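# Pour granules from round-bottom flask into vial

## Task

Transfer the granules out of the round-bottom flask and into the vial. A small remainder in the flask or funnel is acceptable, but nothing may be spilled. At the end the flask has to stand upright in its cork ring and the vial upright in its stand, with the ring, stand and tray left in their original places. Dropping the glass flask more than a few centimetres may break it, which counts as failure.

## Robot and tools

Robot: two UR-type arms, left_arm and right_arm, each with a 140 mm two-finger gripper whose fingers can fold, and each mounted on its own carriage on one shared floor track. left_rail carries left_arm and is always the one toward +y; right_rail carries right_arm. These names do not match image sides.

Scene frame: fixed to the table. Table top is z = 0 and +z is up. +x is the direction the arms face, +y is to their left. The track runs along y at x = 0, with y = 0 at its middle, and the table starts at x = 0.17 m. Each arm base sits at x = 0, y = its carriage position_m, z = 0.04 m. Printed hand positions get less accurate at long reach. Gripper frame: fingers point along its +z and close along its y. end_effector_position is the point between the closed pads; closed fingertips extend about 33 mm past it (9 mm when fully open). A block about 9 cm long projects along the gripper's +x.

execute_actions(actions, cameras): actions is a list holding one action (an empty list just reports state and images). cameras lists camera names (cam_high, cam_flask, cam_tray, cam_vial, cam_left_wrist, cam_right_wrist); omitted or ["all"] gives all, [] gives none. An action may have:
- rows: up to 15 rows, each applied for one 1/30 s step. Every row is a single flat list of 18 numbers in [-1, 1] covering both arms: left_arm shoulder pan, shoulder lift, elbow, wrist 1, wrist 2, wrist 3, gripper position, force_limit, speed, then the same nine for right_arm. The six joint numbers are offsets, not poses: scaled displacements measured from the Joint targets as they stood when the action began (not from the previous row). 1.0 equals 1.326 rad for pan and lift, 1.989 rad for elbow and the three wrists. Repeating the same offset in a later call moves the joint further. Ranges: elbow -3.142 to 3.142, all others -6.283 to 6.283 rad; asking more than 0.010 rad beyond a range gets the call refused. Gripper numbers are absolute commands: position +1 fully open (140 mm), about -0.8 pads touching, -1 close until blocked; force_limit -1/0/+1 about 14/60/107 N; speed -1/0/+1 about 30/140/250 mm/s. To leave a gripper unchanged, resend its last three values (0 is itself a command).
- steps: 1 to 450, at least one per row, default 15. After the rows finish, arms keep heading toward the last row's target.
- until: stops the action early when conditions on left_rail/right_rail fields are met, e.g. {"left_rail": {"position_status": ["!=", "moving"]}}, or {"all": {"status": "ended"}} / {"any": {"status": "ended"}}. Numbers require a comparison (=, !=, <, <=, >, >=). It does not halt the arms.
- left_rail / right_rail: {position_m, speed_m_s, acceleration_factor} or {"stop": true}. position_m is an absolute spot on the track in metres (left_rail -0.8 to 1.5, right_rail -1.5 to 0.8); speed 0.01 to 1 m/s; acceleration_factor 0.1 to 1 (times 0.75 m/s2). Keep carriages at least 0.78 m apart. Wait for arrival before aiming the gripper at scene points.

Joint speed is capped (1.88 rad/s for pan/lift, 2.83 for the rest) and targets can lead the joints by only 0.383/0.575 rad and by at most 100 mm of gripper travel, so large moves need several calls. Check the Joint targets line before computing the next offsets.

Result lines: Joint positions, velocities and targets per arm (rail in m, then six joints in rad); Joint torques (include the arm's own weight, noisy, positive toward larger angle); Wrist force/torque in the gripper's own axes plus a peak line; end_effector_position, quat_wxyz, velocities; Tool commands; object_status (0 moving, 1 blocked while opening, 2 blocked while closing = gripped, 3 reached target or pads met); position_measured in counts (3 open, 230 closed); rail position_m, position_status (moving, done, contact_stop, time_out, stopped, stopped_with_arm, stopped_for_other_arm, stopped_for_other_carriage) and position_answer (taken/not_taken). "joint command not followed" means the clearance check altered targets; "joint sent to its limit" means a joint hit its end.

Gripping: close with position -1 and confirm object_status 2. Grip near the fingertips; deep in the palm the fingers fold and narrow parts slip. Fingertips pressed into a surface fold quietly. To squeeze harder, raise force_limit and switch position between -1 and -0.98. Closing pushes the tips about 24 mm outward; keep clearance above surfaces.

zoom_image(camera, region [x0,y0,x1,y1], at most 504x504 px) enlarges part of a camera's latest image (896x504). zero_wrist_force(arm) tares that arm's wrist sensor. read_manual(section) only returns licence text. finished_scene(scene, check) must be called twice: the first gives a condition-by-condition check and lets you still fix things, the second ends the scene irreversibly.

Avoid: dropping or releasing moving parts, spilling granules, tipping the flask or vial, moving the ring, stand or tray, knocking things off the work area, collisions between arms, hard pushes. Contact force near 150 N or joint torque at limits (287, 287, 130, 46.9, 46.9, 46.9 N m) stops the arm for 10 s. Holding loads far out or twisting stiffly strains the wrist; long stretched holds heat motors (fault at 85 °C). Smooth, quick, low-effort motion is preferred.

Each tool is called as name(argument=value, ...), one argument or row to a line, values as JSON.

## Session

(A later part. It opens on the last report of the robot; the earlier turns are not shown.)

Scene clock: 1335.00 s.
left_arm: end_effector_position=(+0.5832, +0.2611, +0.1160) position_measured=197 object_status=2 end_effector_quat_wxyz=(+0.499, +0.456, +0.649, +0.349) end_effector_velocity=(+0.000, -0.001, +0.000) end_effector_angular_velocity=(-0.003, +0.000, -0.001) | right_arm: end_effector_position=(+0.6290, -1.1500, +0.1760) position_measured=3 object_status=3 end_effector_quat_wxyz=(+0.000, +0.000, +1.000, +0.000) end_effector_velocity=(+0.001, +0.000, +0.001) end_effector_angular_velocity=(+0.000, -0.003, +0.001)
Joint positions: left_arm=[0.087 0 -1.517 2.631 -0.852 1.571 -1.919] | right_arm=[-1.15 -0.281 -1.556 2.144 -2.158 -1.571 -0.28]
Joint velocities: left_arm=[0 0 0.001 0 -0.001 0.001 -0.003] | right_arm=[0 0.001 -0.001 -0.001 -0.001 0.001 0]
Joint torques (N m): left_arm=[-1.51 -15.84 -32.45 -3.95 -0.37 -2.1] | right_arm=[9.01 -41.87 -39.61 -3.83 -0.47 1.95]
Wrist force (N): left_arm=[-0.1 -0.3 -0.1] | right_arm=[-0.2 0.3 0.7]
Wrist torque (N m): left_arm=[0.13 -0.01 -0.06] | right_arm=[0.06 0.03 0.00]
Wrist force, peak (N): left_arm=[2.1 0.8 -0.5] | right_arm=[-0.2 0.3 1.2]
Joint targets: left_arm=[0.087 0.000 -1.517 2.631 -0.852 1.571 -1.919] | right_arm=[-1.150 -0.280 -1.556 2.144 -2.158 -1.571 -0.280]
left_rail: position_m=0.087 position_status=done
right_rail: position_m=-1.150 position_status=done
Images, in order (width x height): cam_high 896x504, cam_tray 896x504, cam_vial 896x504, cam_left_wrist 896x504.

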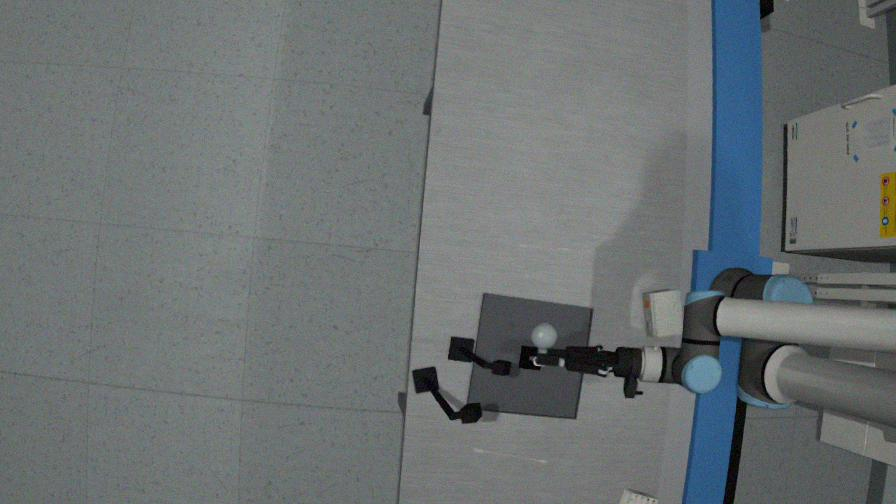

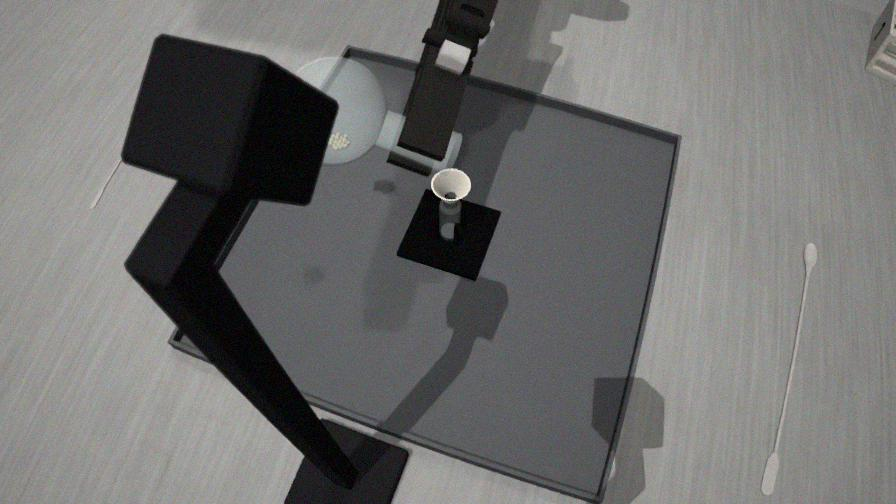

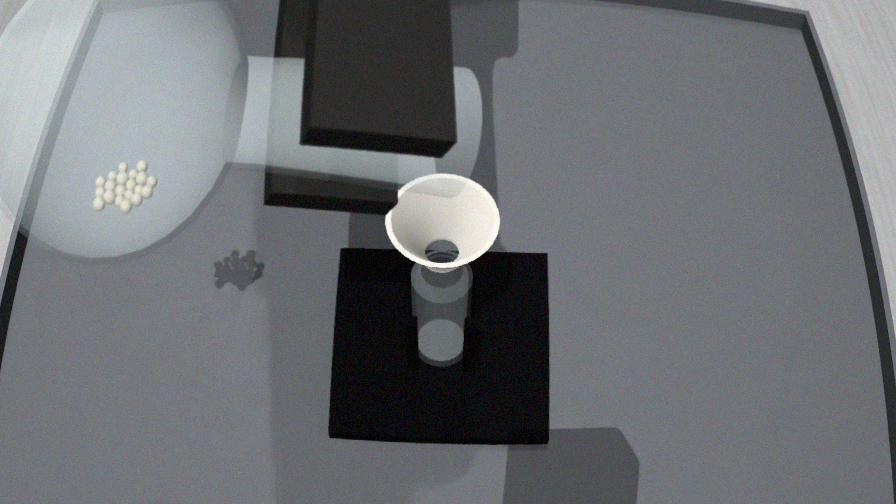

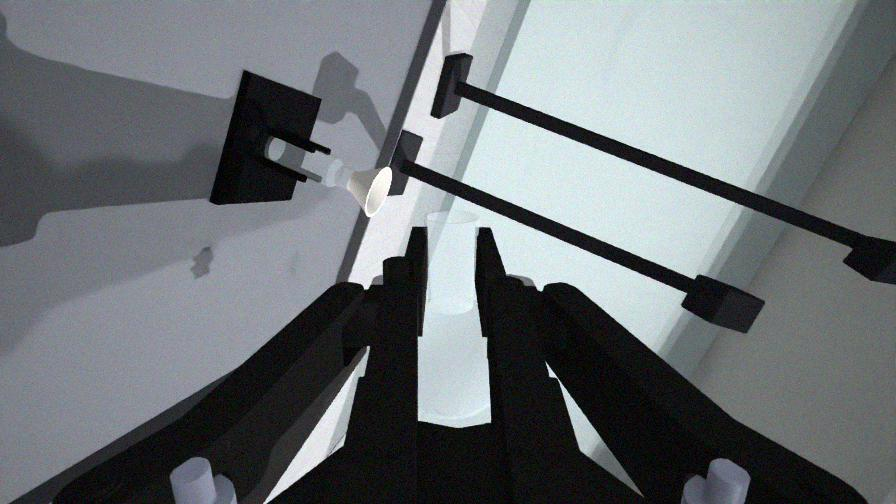

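execute_actions(
  actions=[],
  cameras=["cam_vial", "cam_tray", "cam_left_wrist"],
)

Scene clock: 1362.33 s.
left_arm: end_effector_position=(+0.5832, +0.2611, +0.1160) position_measured=197 object_status=2 end_effector_quat_wxyz=(+0.499, +0.455, +0.649, +0.349) end_effector_velocity=(+0.000, -0.001, +0.000) end_effector_angular_velocity=(-0.001, +0.000, -0.001) | right_arm: end_effector_position=(+0.6290, -1.1500, +0.1760) position_measured=3 object_status=3 end_effector_quat_wxyz=(+0.000, +0.000, +1.000, +0.000) end_effector_velocity=(+0.000, +0.000, +0.000) end_effector_angular_velocity=(+0.000, -0.001, -0.001)
Joint positions: left_arm=[0.087 0 -1.517 2.631 -0.852 1.571 -1.919] | right_arm=[-1.15 -0.281 -1.556 2.144 -2.158 -1.571 -0.28]
Joint velocities: left_arm=[0 0 0 0 0 0.001 0] | right_arm=[0 0 -0.001 0.001 0 0 0]
Joint torques (N m): left_arm=[0.93 -17.67 -10.7 -0.51 -0.11 -2.48] | right_arm=[11.23 -44.92 -39.22 -3.62 -0.78 2.48]
Wrist force (N): left_arm=[0.2 0.1 0.4] | right_arm=[0.1 0.4 0.7]
Wrist torque (N m): left_arm=[0.24 -0.07 -0.06] | right_arm=[0.09 -0.01 0.01]
Wrist force, peak (N): left_arm=[0.6 0.7 0.1] | right_arm=[-0.3 0.5 1.0]
Joint targets: left_arm=[0.087 0.000 -1.517 2.631 -0.852 1.571 -1.919] | right_arm=[-1.150 -0.280 -1.556 2.144 -2.158 -1.571 -0.280]
Tool commands: left_gripper/position=-1.0 left_gripper/force_limit=-0.3 left_gripper/speed=-1.0 right_gripper/position=+1.0 right_gripper/force_limit=+1.0 right_gripper/speed=+1.0
left_rail: position_m=0.087 position_status=done
right_rail: position_m=-1.150 position_status=done
Images, in order (width x height): cam_tray 896x504, cam_vial 896x504, cam_left_wrist 896x504.

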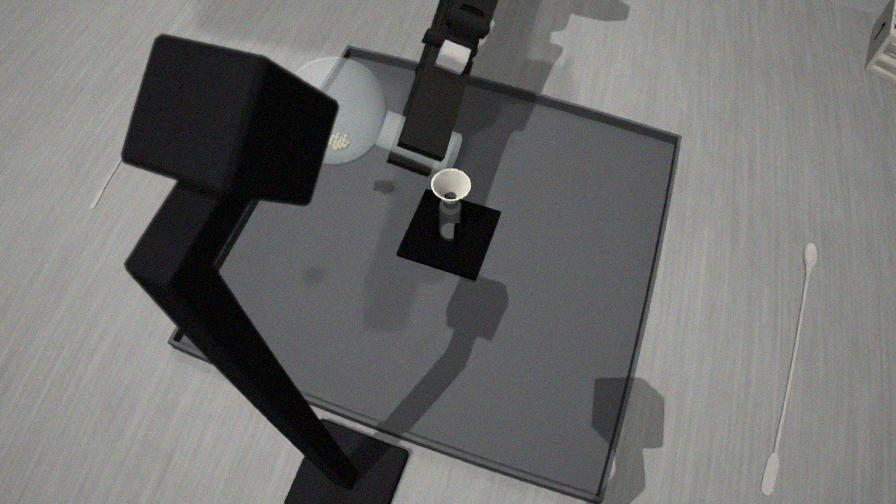

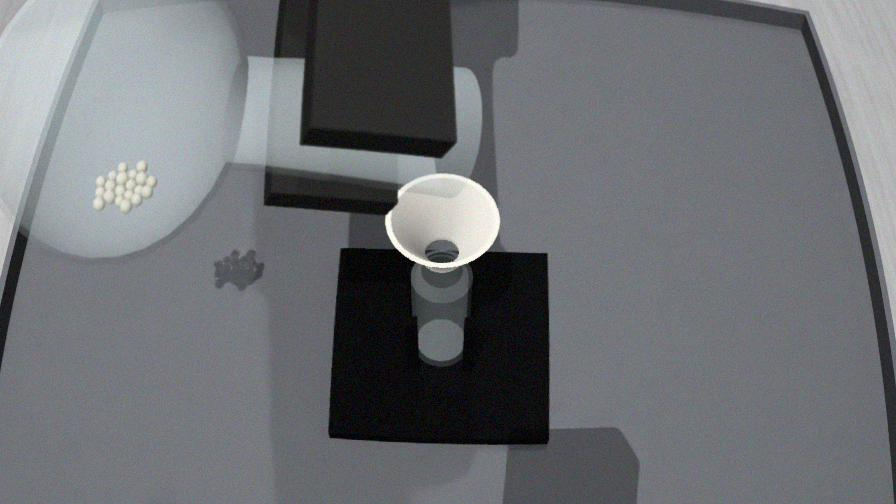

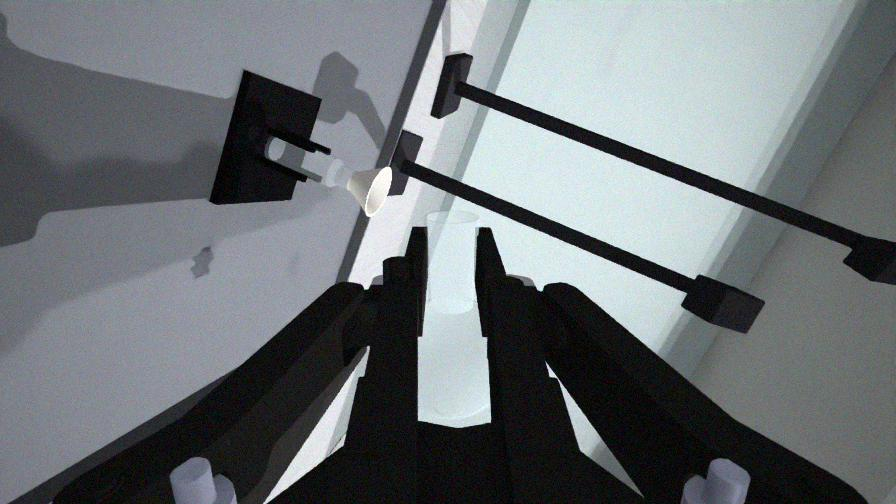

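execute_actions(
  actions=[
    {"rows": [[0,0.00008,0.00001,-0.00006,0,0,-1,-0.3,-1,0,0,0,0,0,0,1,1,1],[0,0.00055,0.00006,-0.00043,0,0,-1,-0.3,-1,0,0,0,0,0,0,1,1,1],[0,0.00167,0.00019,-0.00131,0,0,-1,-0.3,-1,0,0,0,0,0,0,1,1,1],[0,0.00351,0.00041,-0.00275,0,0,-1,-0.3,-1,0,0,0,0,0,0,1,1,1],[0,0.00605,0.0007,-0.00473,0,0,-1,-0.3,-1,0,0,0,0,0,0,1,1,1],[0,0.00915,0.00106,-0.00716,0,0,-1,-0.3,-1,0,0,0,0,0,0,1,1,1],[0,0.01262,0.00146,-0.00987,0,0,-1,-0.3,-1,0,0,0,0,0,0,1,1,1],[0,0.01621,0.00188,-0.01268,0,0,-1,-0.3,-1,0,0,0,0,0,0,1,1,1],[0,0.01968,0.00228,-0.0154,0,0,-1,-0.3,-1,0,0,0,0,0,0,1,1,1],[0,0.02278,0.00264,-0.01782,0,0,-1,-0.3,-1,0,0,0,0,0,0,1,1,1],[0,0.02532,0.00293,-0.01981,0,0,-1,-0.3,-1,0,0,0,0,0,0,1,1,1],[0,0.02716,0.00314,-0.02125,0,0,-1,-0.3,-1,0,0,0,0,0,0,1,1,1],[0,0.02828,0.00327,-0.02212,0,0,-1,-0.3,-1,0,0,0,0,0,0,1,1,1],[0,0.02876,0.00333,-0.0225,0,0,-1,-0.3,-1,0,0,0,0,0,0,1,1,1],[0,0.028833,0.003336,-0.022558,0,0,-1,-0.3,-1,0,0,0,0,0,0,1,1,1]], "steps": 22},
  ],
  cameras=["cam_vial", "cam_tray", "cam_left_wrist"],
)

Scene clock: 1424.33 s.
left_arm: end_effector_position=(+0.5833, +0.2611, +0.1036) position_measured=197 object_status=2 end_effector_quat_wxyz=(+0.499, +0.455, +0.649, +0.349) end_effector_velocity=(-0.001, +0.000, -0.001) end_effector_angular_velocity=(-0.001, +0.001, +0.001) | right_arm: end_effector_position=(+0.6290, -1.1500, +0.1760) position_measured=3 object_status=3 end_effector_quat_wxyz=(+0.000, +0.000, +1.000, +0.000) end_effector_velocity=(+0.000, +0.000, +0.001) end_effector_angular_velocity=(-0.001, -0.001, +0.001)
Joint positions: left_arm=[0.087 0 -1.479 2.637 -0.897 1.571 -1.919] | right_arm=[-1.15 -0.281 -1.556 2.144 -2.158 -1.571 -0.28]
Joint velocities: left_arm=[0 0.001 0.003 0.001 -0.003 0 -0.001] | right_arm=[0 0.001 -0.001 -0.001 0.001 0 0]
Joint torques (N m): left_arm=[5.9 -17.33 -6.2 -4.3 -0.04 -1.37] | right_arm=[10.61 -44.6 -41.44 -3.14 -0.64 2.22]
Wrist force (N): left_arm=[0.2 -0.1 -0.3] | right_arm=[-0.3 0.4 0.6]
Wrist torque (N m): left_arm=[0.20 -0.10 -0.02] | right_arm=[0.08 0.05 0.00]
Wrist force, peak (N): left_arm=[-0.3 0.8 0.2] | right_arm=[-0.4 0.6 1.0]
Joint targets: left_arm=[0.087 0.000 -1.479 2.637 -0.897 1.571 -1.919] | right_arm=[-1.150 -0.280 -1.556 2.144 -2.158 -1.571 -0.280]
left_rail: position_m=0.087 position_status=done
right_rail: position_m=-1.150 position_status=done
Images, in order (width x height): cam_tray 896x504, cam_vial 896x504, cam_left_wrist 896x504.

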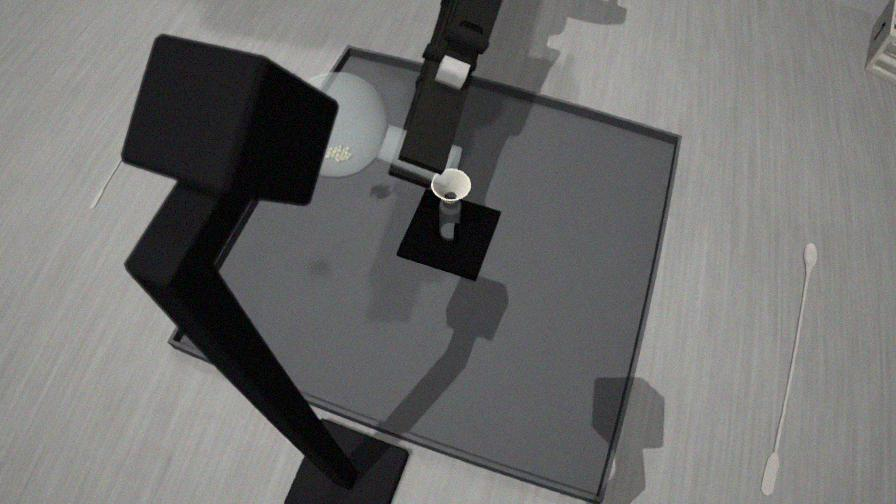

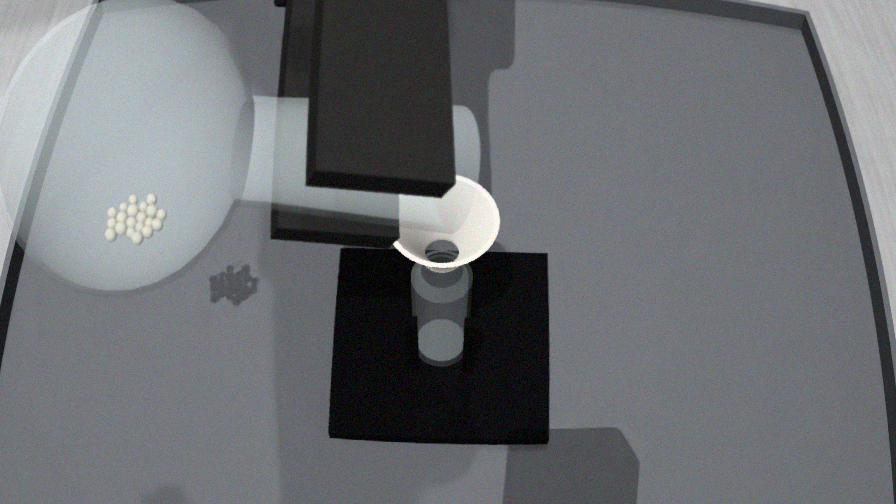

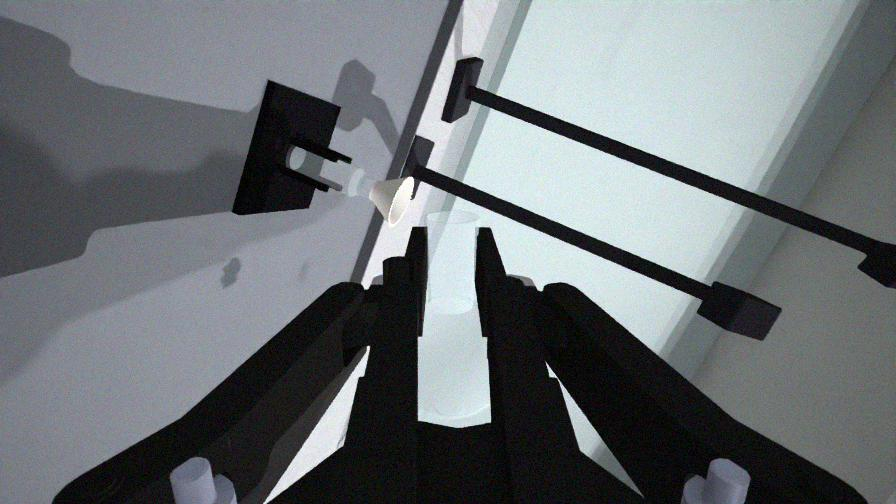

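zoom_image(
  camera="cam_left_wrist",
  region=[320, 120, 560, 300],
)

zoom_image(
  camera="cam_vial",
  region=[260, 80, 560, 290],
)

zoom_image(
  camera="cam_tray",
  region=[360, 120, 540, 260],
)

Scaled by 2.100 from the camera's 896x504 image, which has a finer 1280x720 frame.

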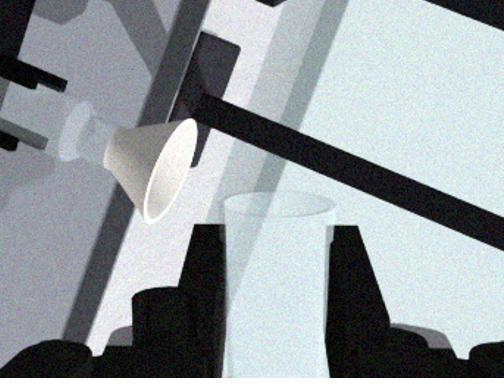

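Scaled by 1.680 from the camera's 896x504 image, which has a finer 1280x720 frame.

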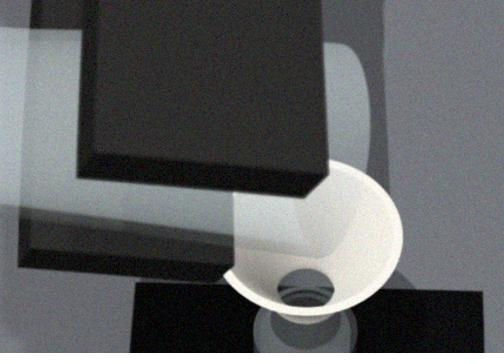

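Scaled by 2.800 from the camera's 896x504 image, which has a finer 1280x720 frame.

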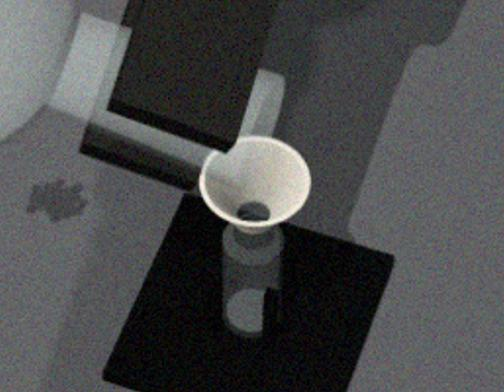

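zoom_image(
  camera="cam_vial",
  region=[380, 90, 510, 180],
)

zoom_image(
  camera="cam_vial",
  region=[380, 165, 510, 280],
)

Scaled by 3.877 from the camera's 896x504 image, which has a finer 1280x720 frame.

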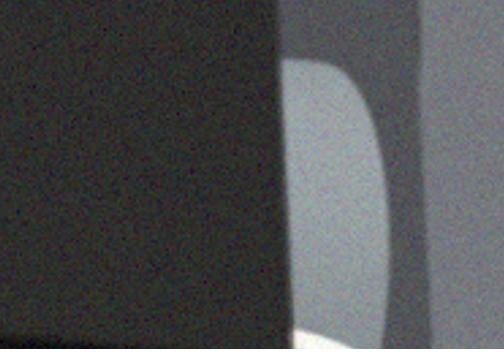

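Scaled by 3.877 from the camera's 896x504 image, which has a finer 1280x720 frame.

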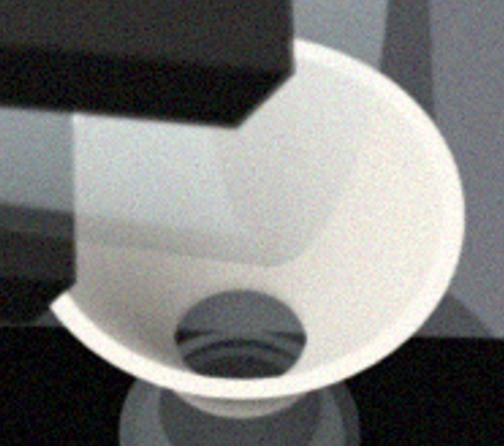

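execute_actions(
  actions=[],
  cameras=["cam_high"],
)

Scene clock: 1490.67 s.
left_arm: end_effector_position=(+0.5833, +0.2611, +0.1035) position_measured=197 object_status=2 end_effector_quat_wxyz=(+0.499, +0.455, +0.649, +0.349) end_effector_velocity=(+0.000, +0.000, +0.000) end_effector_angular_velocity=(-0.001, +0.001, -0.001) | right_arm: end_effector_position=(+0.6290, -1.1500, +0.1760) position_measured=3 object_status=3 end_effector_quat_wxyz=(+0.000, +0.000, +1.000, +0.000) end_effector_velocity=(+0.000, +0.000, +0.000) end_effector_angular_velocity=(+0.000, +0.000, +0.001)
Joint positions: left_arm=[0.087 0 -1.479 2.637 -0.897 1.571 -1.919] | right_arm=[-1.15 -0.281 -1.556 2.144 -2.158 -1.571 -0.28]
Joint velocities: left_arm=[0 0 0 0 0 0.001 0] | right_arm=[0 0.001 0 -0.001 0.001 0 0]
Joint torques (N m): left_arm=[9.26 -22.38 -19.07 -0.65 0.5 -0.55] | right_arm=[16.92 -47.94 -41.26 -3.5 -0.19 2.14]
Wrist force (N): left_arm=[0.1 -0.1 0.0] | right_arm=[-0.2 0.3 0.5]
Wrist torque (N m): left_arm=[0.17 -0.07 -0.02] | right_arm=[0.07 0.03 0.01]
Wrist force, peak (N): left_arm=[0.8 0.3 -0.1] | right_arm=[-0.1 0.4 1.1]
Joint targets: left_arm=[0.087 0.000 -1.479 2.637 -0.897 1.571 -1.919] | right_arm=[-1.150 -0.280 -1.556 2.144 -2.158 -1.571 -0.280]
Tool commands: left_gripper/position=-1.0 left_gripper/force_limit=-0.3 left_gripper/speed=-1.0 right_gripper/position=+1.0 right_gripper/force_limit=+1.0 right_gripper/speed=+1.0
left_rail: position_m=0.087 position_status=done
right_rail: position_m=-1.150 position_status=done
Images, in order (width x height): cam_high 896x504.

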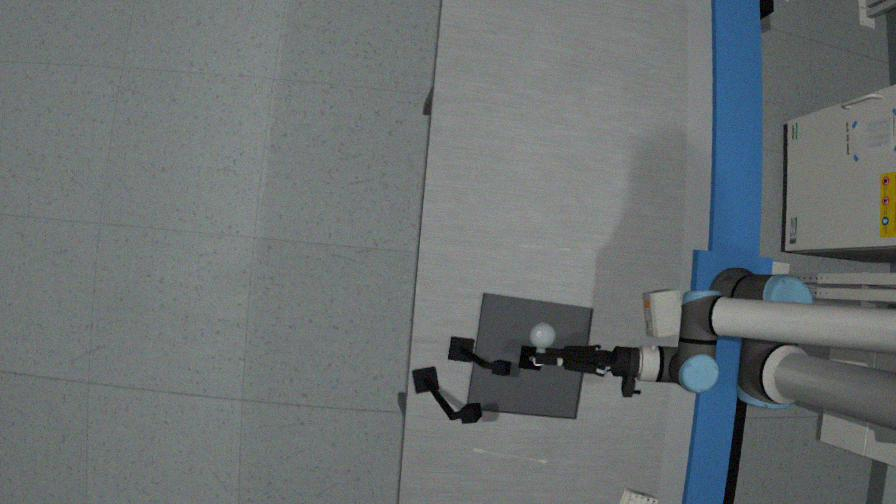

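zoom_image(
  camera="cam_high",
  region=[505, 315, 575, 385],
)

Scaled by 7.200 from the camera's 896x504 image, which has a finer 1280x720 frame.

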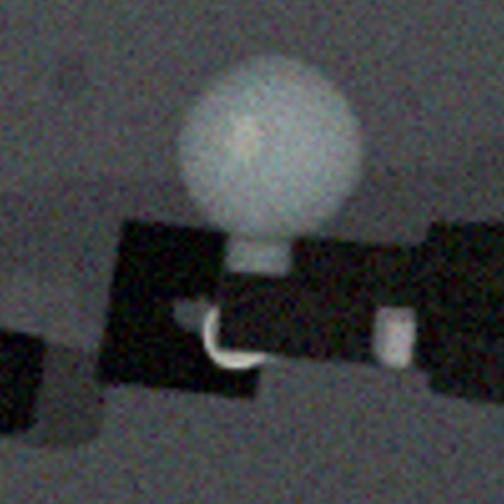

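execute_actions(
  actions=[
    {"rows": [[0,0.00001,0,-0.00001,0,-0.00029,-1,-0.3,-1,0,0,0,0,0,0,1,1,1],[0,0.0001,0.00001,-0.00008,0,-0.00203,-1,-0.3,-1,0,0,0,0,0,0,1,1,1],[0,0.0003,0.00003,-0.00023,0,-0.00612,-1,-0.3,-1,0,0,0,0,0,0,1,1,1],[0,0.00063,0.00007,-0.00049,0,-0.01289,-1,-0.3,-1,0,0,0,0,0,0,1,1,1],[0,0.00108,0.00012,-0.00084,0,-0.0222,-1,-0.3,-1,0,0,0,0,0,0,1,1,1],[0,0.00164,0.00018,-0.00127,0,-0.03357,-1,-0.3,-1,0,0,0,0,0,0,1,1,1],[0,0.00226,0.00024,-0.00175,0,-0.04629,-1,-0.3,-1,0,0,0,0,0,0,1,1,1],[0,0.0029,0.00031,-0.00225,0,-0.05946,-1,-0.3,-1,0,0,0,0,0,0,1,1,1],[0,0.00352,0.00038,-0.00273,0,-0.07218,-1,-0.3,-1,0,0,0,0,0,0,1,1,1],[0,0.00407,0.00044,-0.00315,0,-0.08355,-1,-0.3,-1,0,0,0,0,0,0,1,1,1],[0,0.00452,0.00049,-0.00351,0,-0.09286,-1,-0.3,-1,0,0,0,0,0,0,1,1,1],[0,0.00485,0.00053,-0.00376,0,-0.09963,-1,-0.3,-1,0,0,0,0,0,0,1,1,1],[0,0.00505,0.00055,-0.00392,0,-0.10372,-1,-0.3,-1,0,0,0,0,0,0,1,1,1],[0,0.00514,0.00056,-0.00398,0,-0.10546,-1,-0.3,-1,0,0,0,0,0,0,1,1,1],[0,0.005152,0.000558,-0.003993,0,-0.10575,-1,-0.3,-1,0,0,0,0,0,0,1,1,1]], "steps": 22},
  ],
  cameras=["cam_vial", "cam_left_wrist"],
)

Scene clock: 1531.70 s.
left_arm: end_effector_position=(+0.5833, +0.2611, +0.1013) position_measured=197 object_status=2 end_effector_quat_wxyz=(+0.533, +0.385, +0.694, +0.295) end_effector_velocity=(+0.000, +0.000, +0.000) end_effector_angular_velocity=(-0.002, +0.000, +0.000) | right_arm: end_effector_position=(+0.6290, -1.1500, +0.1760) position_measured=3 object_status=3 end_effector_quat_wxyz=(+0.000, +0.000, +1.000, +0.000) end_effector_velocity=(+0.001, +0.001, +0.002) end_effector_angular_velocity=(+0.001, -0.003, +0.001)
Joint positions: left_arm=[0.087 0 -1.472 2.639 -0.905 1.571 -2.129] | right_arm=[-1.15 -0.281 -1.556 2.144 -2.158 -1.571 -0.28]
Joint velocities: left_arm=[0 0 0 0 0 0 -0.002] | right_arm=[0 0.001 -0.001 -0.002 0 0.001 0]
Joint torques (N m): left_arm=[10.43 -17.93 -8.49 -3.97 1.22 -3.24] | right_arm=[16.6 -44.98 -44.47 -3.74 -0.12 2.09]
Wrist force (N): left_arm=[0.2 -0.2 0.1] | right_arm=[-0.1 0.6 0.4]
Wrist torque (N m): left_arm=[0.15 -0.10 -0.02] | right_arm=[0.12 0.01 0.00]
Wrist force, peak (N): left_arm=[0.9 0.1 0.0] | right_arm=[-0.3 0.5 1.2]
Joint targets: left_arm=[0.087 0.000 -1.472 2.639 -0.905 1.571 -2.129] | right_arm=[-1.150 -0.280 -1.556 2.144 -2.158 -1.571 -0.280]
left_rail: position_m=0.087 position_status=done
right_rail: position_m=-1.150 position_status=done
Images, in order (width x height): cam_vial 896x504, cam_left_wrist 896x504.

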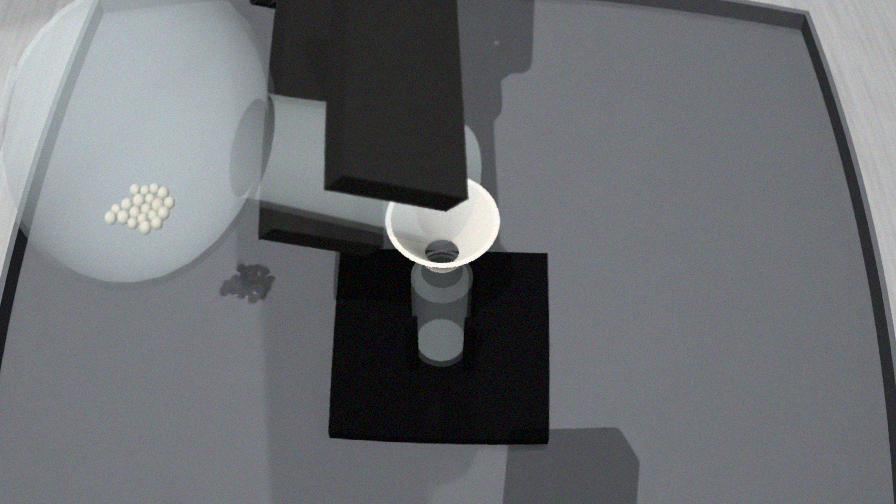

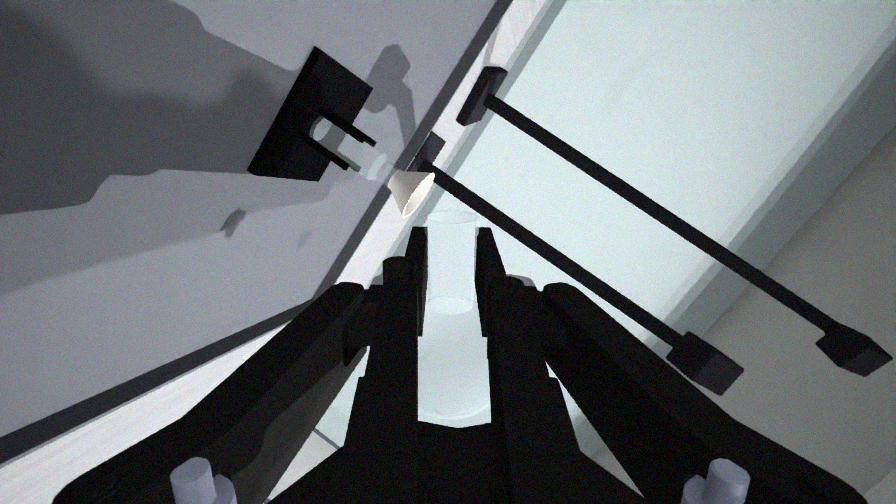

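zoom_image(
  camera="cam_vial",
  region=[370, 110, 510, 280],
)

zoom_image(
  camera="cam_left_wrist",
  region=[360, 150, 500, 260],
)

Scaled by 2.965 from the camera's 896x504 image, which has a finer 1280x720 frame.

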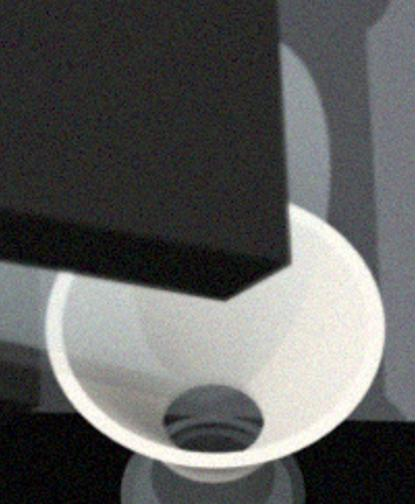

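Scaled by 3.600 from the camera's 896x504 image, which has a finer 1280x720 frame.

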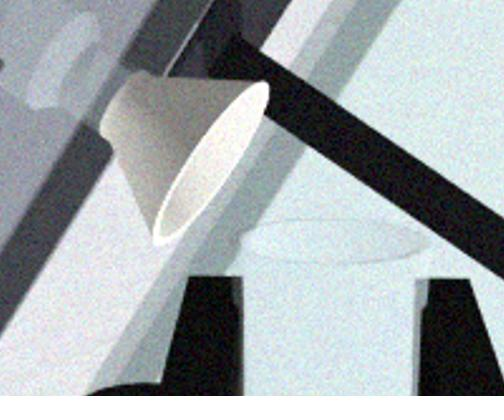

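execute_actions(
  actions=[
    {"rows": [[0,-0.00001,0.00001,0,0,0,-1,-0.3,-1,0,0,0,0,0,0,1,1,1],[0,-0.00009,0.00008,-0.00002,0,0,-1,-0.3,-1,0,0,0,0,0,0,1,1,1],[0,-0.00029,0.00024,-0.00005,0,0,-1,-0.3,-1,0,0,0,0,0,0,1,1,1],[0,-0.0006,0.00051,-0.0001,0,0,-1,-0.3,-1,0,0,0,0,0,0,1,1,1],[0,-0.00104,0.00087,-0.00018,0,0,-1,-0.3,-1,0,0,0,0,0,0,1,1,1],[0,-0.00157,0.00132,-0.00027,0,0,-1,-0.3,-1,0,0,0,0,0,0,1,1,1],[0,-0.00217,0.00182,-0.00038,0,0,-1,-0.3,-1,0,0,0,0,0,0,1,1,1],[0,-0.00278,0.00234,-0.00048,0,0,-1,-0.3,-1,0,0,0,0,0,0,1,1,1],[0,-0.00338,0.00284,-0.00059,0,0,-1,-0.3,-1,0,0,0,0,0,0,1,1,1],[0,-0.00391,0.00329,-0.00068,0,0,-1,-0.3,-1,0,0,0,0,0,0,1,1,1],[0,-0.00434,0.00365,-0.00076,0,0,-1,-0.3,-1,0,0,0,0,0,0,1,1,1],[0,-0.00466,0.00392,-0.00081,0,0,-1,-0.3,-1,0,0,0,0,0,0,1,1,1],[0,-0.00485,0.00408,-0.00084,0,0,-1,-0.3,-1,0,0,0,0,0,0,1,1,1],[0,-0.00493,0.00415,-0.00086,0,0,-1,-0.3,-1,0,0,0,0,0,0,1,1,1],[0,-0.004947,0.004158,-0.00086,0,0,-1,-0.3,-1,0,0,0,0,0,0,1,1,1]], "steps": 20},
  ],
  cameras=["cam_vial", "cam_left_wrist"],
)

Scene clock: 1586.13 s.
left_arm: end_effector_position=(+0.5785, +0.2611, +0.1013) position_measured=197 object_status=2 end_effector_quat_wxyz=(+0.533, +0.385, +0.694, +0.295) end_effector_velocity=(-0.001, +0.000, +0.000) end_effector_angular_velocity=(+0.002, +0.000, -0.001) | right_arm: end_effector_position=(+0.6290, -1.1500, +0.1760) position_measured=3 object_status=3 end_effector_quat_wxyz=(+0.000, +0.000, +1.000, +0.000) end_effector_velocity=(+0.000, +0.000, +0.001) end_effector_angular_velocity=(-0.001, -0.001, +0.000)
Joint positions: left_arm=[0.087 0 -1.479 2.647 -0.907 1.571 -2.129] | right_arm=[-1.15 -0.28 -1.556 2.144 -2.158 -1.571 -0.28]
Joint velocities: left_arm=[0 0 -0.001 0.001 0 0.001 0.003] | right_arm=[0 0 -0.001 0 0 0 0]
Joint torques (N m): left_arm=[9.1 -40.99 -6.95 -3.88 1.3 -2.23] | right_arm=[16.76 -41.93 -42.38 -3.83 -0.39 1.58]
Wrist force (N): left_arm=[0.3 0.0 -0.5] | right_arm=[0.0 0.3 0.8]
Wrist torque (N m): left_arm=[0.18 -0.14 -0.03] | right_arm=[0.07 -0.02 0.00]
Wrist force, peak (N): left_arm=[0.8 0.5 -0.4] | right_arm=[0.0 0.2 1.2]
Joint targets: left_arm=[0.087 0.000 -1.479 2.647 -0.907 1.571 -2.129] | right_arm=[-1.150 -0.280 -1.556 2.144 -2.158 -1.571 -0.280]
left_rail: position_m=0.087 position_status=done
right_rail: position_m=-1.150 position_status=done
Images, in order (width x height): cam_vial 896x504, cam_left_wrist 896x504.

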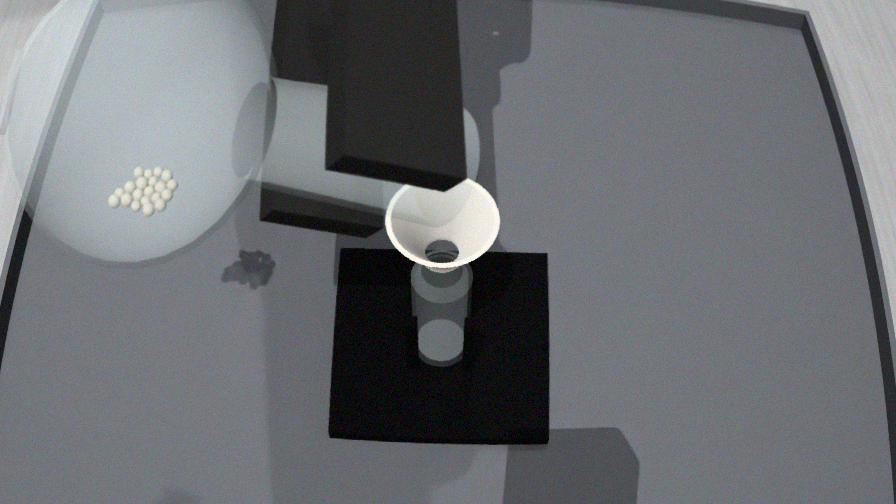

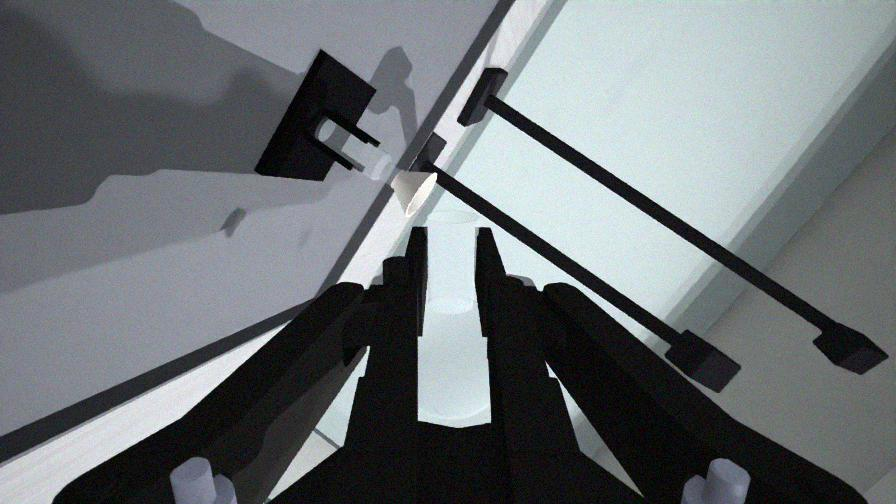

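zoom_image(
  camera="cam_vial",
  region=[370, 90, 510, 280],
)

zoom_image(
  camera="cam_left_wrist",
  region=[360, 150, 500, 260],
)

Scaled by 2.653 from the camera's 896x504 image, which has a finer 1280x720 frame.

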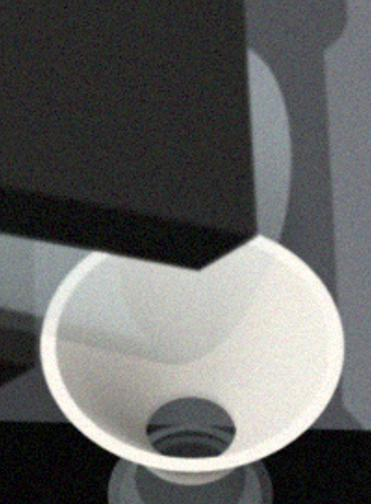

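Scaled by 3.600 from the camera's 896x504 image, which has a finer 1280x720 frame.

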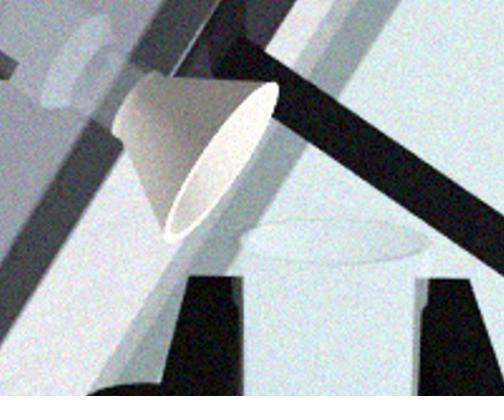

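execute_actions(
  actions=[
    {"left_rail": {"position_m": 0.0910, "speed_m_s": 0.03, "acceleration_factor": 0.2}, "rows": [[0,0,0,0,0,-0.00019,-1,-0.3,-1,0,0,0,0,0,0,1,1,1],[0,0,0,0,0,-0.00135,-1,-0.3,-1,0,0,0,0,0,0,1,1,1],[0,0,0,0,0,-0.00406,-1,-0.3,-1,0,0,0,0,0,0,1,1,1],[0,0,0,0,0,-0.00856,-1,-0.3,-1,0,0,0,0,0,0,1,1,1],[0,0,0,0,0,-0.01474,-1,-0.3,-1,0,0,0,0,0,0,1,1,1],[0,0,0,0,0,-0.02228,-1,-0.3,-1,0,0,0,0,0,0,1,1,1],[0,0,0,0,0,-0.03073,-1,-0.3,-1,0,0,0,0,0,0,1,1,1],[0,0,0,0,0,-0.03947,-1,-0.3,-1,0,0,0,0,0,0,1,1,1],[0,0,0,0,0,-0.04792,-1,-0.3,-1,0,0,0,0,0,0,1,1,1],[0,0,0,0,0,-0.05547,-1,-0.3,-1,0,0,0,0,0,0,1,1,1],[0,0,0,0,0,-0.06164,-1,-0.3,-1,0,0,0,0,0,0,1,1,1],[0,0,0,0,0,-0.06614,-1,-0.3,-1,0,0,0,0,0,0,1,1,1],[0,0,0,0,0,-0.06885,-1,-0.3,-1,0,0,0,0,0,0,1,1,1],[0,0,0,0,0,-0.07001,-1,-0.3,-1,0,0,0,0,0,0,1,1,1],[0,0,0,0,0,-0.0702,-1,-0.3,-1,0,0,0,0,0,0,1,1,1]], "steps": 24},
  ],
  cameras=["cam_vial", "cam_left_wrist"],
)

Scene clock: 1610.43 s.
left_arm: end_effector_position=(+0.5784, +0.2649, +0.1013) position_measured=197 object_status=2 end_effector_quat_wxyz=(+0.552, +0.336, +0.719, +0.257) end_effector_velocity=(+0.000, +0.000, +0.000) end_effector_angular_velocity=(-0.002, +0.000, +0.001) | right_arm: end_effector_position=(+0.6290, -1.1500, +0.1760) position_measured=3 object_status=3 end_effector_quat_wxyz=(+0.000, +0.000, +1.000, +0.000) end_effector_velocity=(+0.000, +0.001, +0.000) end_effector_angular_velocity=(+0.000, +0.000, +0.001)
Joint positions: left_arm=[0.091 0 -1.479 2.647 -0.907 1.571 -2.268] | right_arm=[-1.15 -0.28 -1.556 2.144 -2.158 -1.571 -0.28]
Joint velocities: left_arm=[0 0 0 0 0 -0.001 -0.002] | right_arm=[0 0.002 0 0.001 -0.001 0 0.001]
Joint torques (N m): left_arm=[10.17 -41.49 -16.56 -2.41 1.37 -2.34] | right_arm=[17.03 -41.23 -43.23 -3.43 -0.53 1.91]
Wrist force (N): left_arm=[0.3 0.3 -0.1] | right_arm=[0.1 0.3 0.6]
Wrist torque (N m): left_arm=[0.20 -0.12 -0.07] | right_arm=[0.06 -0.02 0.00]
Wrist force, peak (N): left_arm=[1.0 0.6 -0.3] | right_arm=[-0.2 0.4 1.0]
Joint targets: left_arm=[0.091 0.000 -1.479 2.647 -0.907 1.571 -2.269] | right_arm=[-1.150 -0.280 -1.556 2.144 -2.158 -1.571 -0.280]
left_rail: position_m=0.091 speed_m_s=0.03 position_status=done
right_rail: position_m=-1.150 position_status=done
Images, in order (width x height): cam_vial 896x504, cam_left_wrist 896x504.

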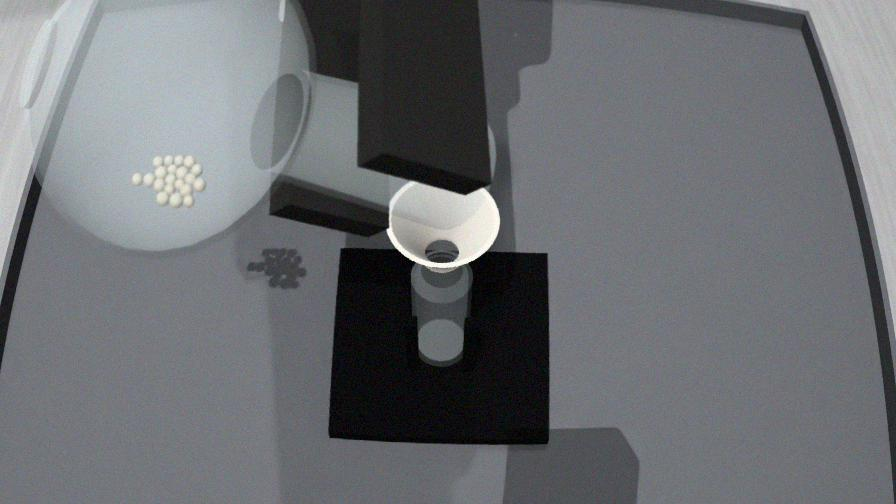

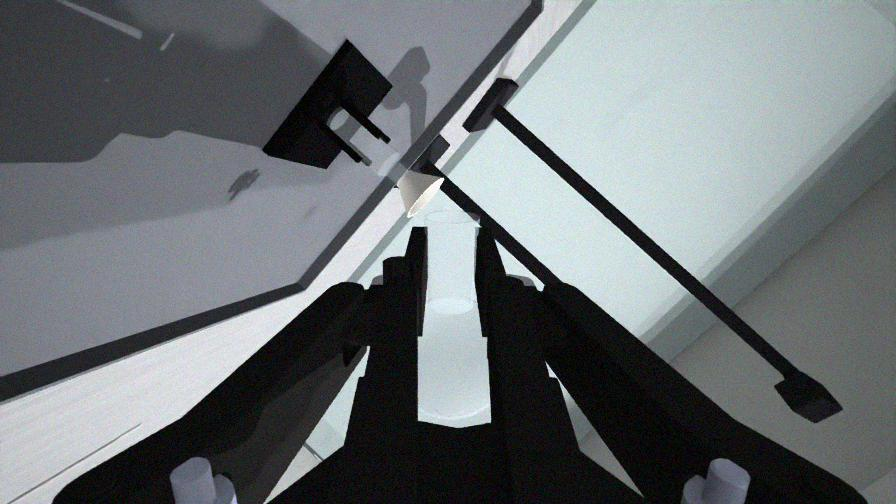

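zoom_image(
  camera="cam_left_wrist",
  region=[370, 150, 500, 250],
)

zoom_image(
  camera="cam_vial",
  region=[370, 90, 510, 280],
)

Scaled by 3.877 from the camera's 896x504 image, which has a finer 1280x720 frame.

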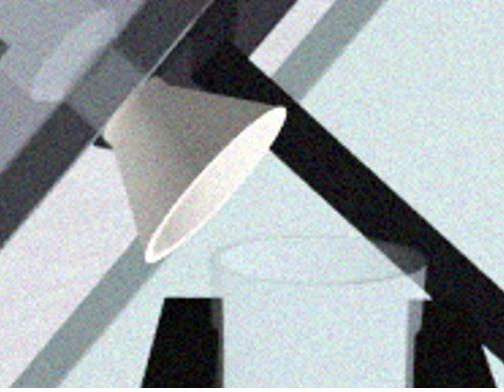

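Scaled by 2.653 from the camera's 896x504 image, which has a finer 1280x720 frame.

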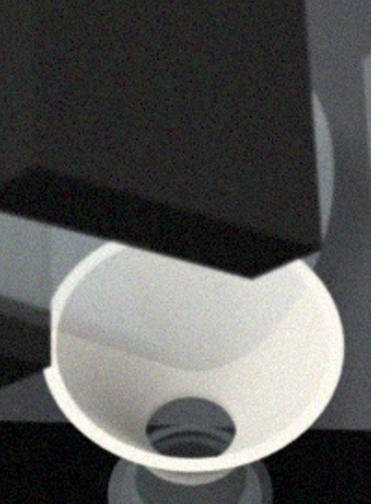

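execute_actions(
  actions=[
    {"left_rail": {"position_m": 0.0945, "speed_m_s": 0.03, "acceleration_factor": 0.2}, "rows": [[0,0,0,0,0,-0.00024,-1,-0.3,-1,0,0,0,0,0,0,1,1,1],[0,0,0,0,0,-0.00168,-1,-0.3,-1,0,0,0,0,0,0,1,1,1],[0,0,0,0,0,-0.00508,-1,-0.3,-1,0,0,0,0,0,0,1,1,1],[0,0,0,0,0,-0.0107,-1,-0.3,-1,0,0,0,0,0,0,1,1,1],[0,0,0,0,0,-0.01842,-1,-0.3,-1,0,0,0,0,0,0,1,1,1],[0,0,0,0,0,-0.02785,-1,-0.3,-1,0,0,0,0,0,0,1,1,1],[0,0,0,0,0,-0.03841,-1,-0.3,-1,0,0,0,0,0,0,1,1,1],[0,0,0,0,0,-0.04934,-1,-0.3,-1,0,0,0,0,0,0,1,1,1],[0,0,0,0,0,-0.0599,-1,-0.3,-1,0,0,0,0,0,0,1,1,1],[0,0,0,0,0,-0.06933,-1,-0.3,-1,0,0,0,0,0,0,1,1,1],[0,0,0,0,0,-0.07705,-1,-0.3,-1,0,0,0,0,0,0,1,1,1],[0,0,0,0,0,-0.08267,-1,-0.3,-1,0,0,0,0,0,0,1,1,1],[0,0,0,0,0,-0.08606,-1,-0.3,-1,0,0,0,0,0,0,1,1,1],[0,0,0,0,0,-0.08751,-1,-0.3,-1,0,0,0,0,0,0,1,1,1],[0,0,0,0,0,-0.08775,-1,-0.3,-1,0,0,0,0,0,0,1,1,1]], "steps": 24},
  ],
  cameras=["cam_vial", "cam_left_wrist"],
)

Scene clock: 1648.33 s.
left_arm: end_effector_position=(+0.5784, +0.2684, +0.1013) position_measured=197 object_status=2 end_effector_quat_wxyz=(+0.572, +0.272, +0.745, +0.208) end_effector_velocity=(+0.000, +0.000, +0.000) end_effector_angular_velocity=(-0.003, +0.000, +0.001) | right_arm: end_effector_position=(+0.6290, -1.1500, +0.1760) position_measured=3 object_status=3 end_effector_quat_wxyz=(+0.000, +0.000, +1.000, +0.000) end_effector_velocity=(-0.001, +0.000, +0.000) end_effector_angular_velocity=(+0.001, +0.000, -0.001)
Joint positions: left_arm=[0.095 0 -1.479 2.647 -0.907 1.571 -2.443] | right_arm=[-1.15 -0.28 -1.556 2.144 -2.158 -1.571 -0.28]
Joint velocities: left_arm=[0 0 0 0 0 0 -0.003] | right_arm=[0 0 -0.001 0.001 0 0.001 0.001]
Joint torques (N m): left_arm=[10.81 -35.08 -23.23 -0.89 1.64 -2.29] | right_arm=[17.53 -43.62 -38.57 -3.77 -0.1 1.41]
Wrist force (N): left_arm=[0.7 0.5 -0.3] | right_arm=[0.0 0.1 0.6]
Wrist torque (N m): left_arm=[0.21 -0.25 -0.07] | right_arm=[0.01 -0.01 0.00]
Wrist force, peak (N): left_arm=[1.0 0.3 -0.8] | right_arm=[-0.2 0.6 1.2]
Joint targets: left_arm=[0.095 0.000 -1.479 2.647 -0.907 1.571 -2.443] | right_arm=[-1.150 -0.280 -1.556 2.144 -2.158 -1.571 -0.280]
left_rail: position_m=0.095 speed_m_s=0.03 position_status=done
right_rail: position_m=-1.150 position_status=done
Images, in order (width x height): cam_vial 896x504, cam_left_wrist 896x504.

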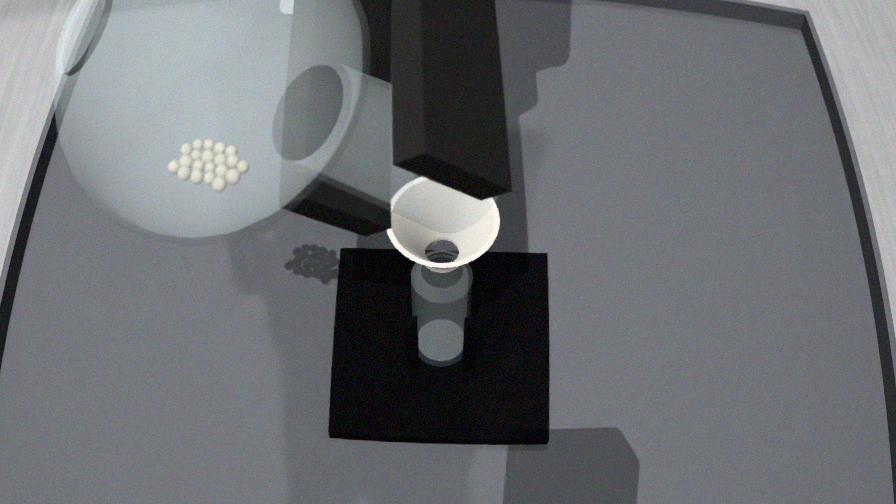

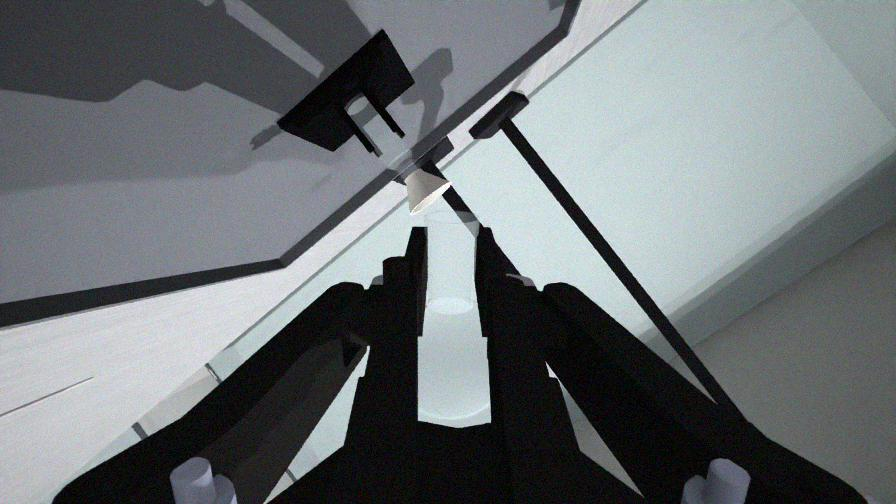

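zoom_image(
  camera="cam_left_wrist",
  region=[370, 150, 500, 250],
)

zoom_image(
  camera="cam_vial",
  region=[370, 90, 510, 280],
)

Scaled by 3.877 from the camera's 896x504 image, which has a finer 1280x720 frame.

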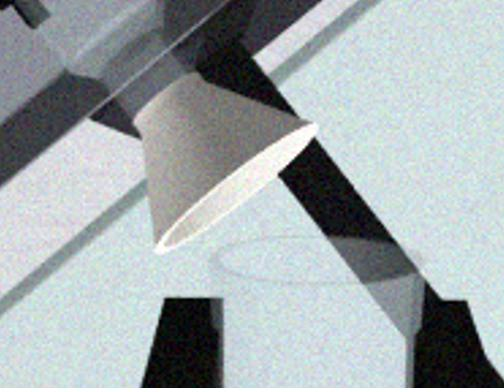

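Scaled by 2.653 from the camera's 896x504 image, which has a finer 1280x720 frame.

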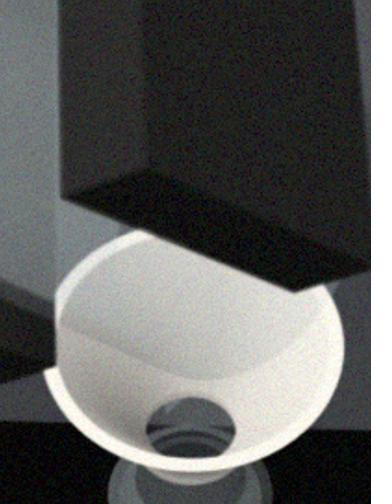

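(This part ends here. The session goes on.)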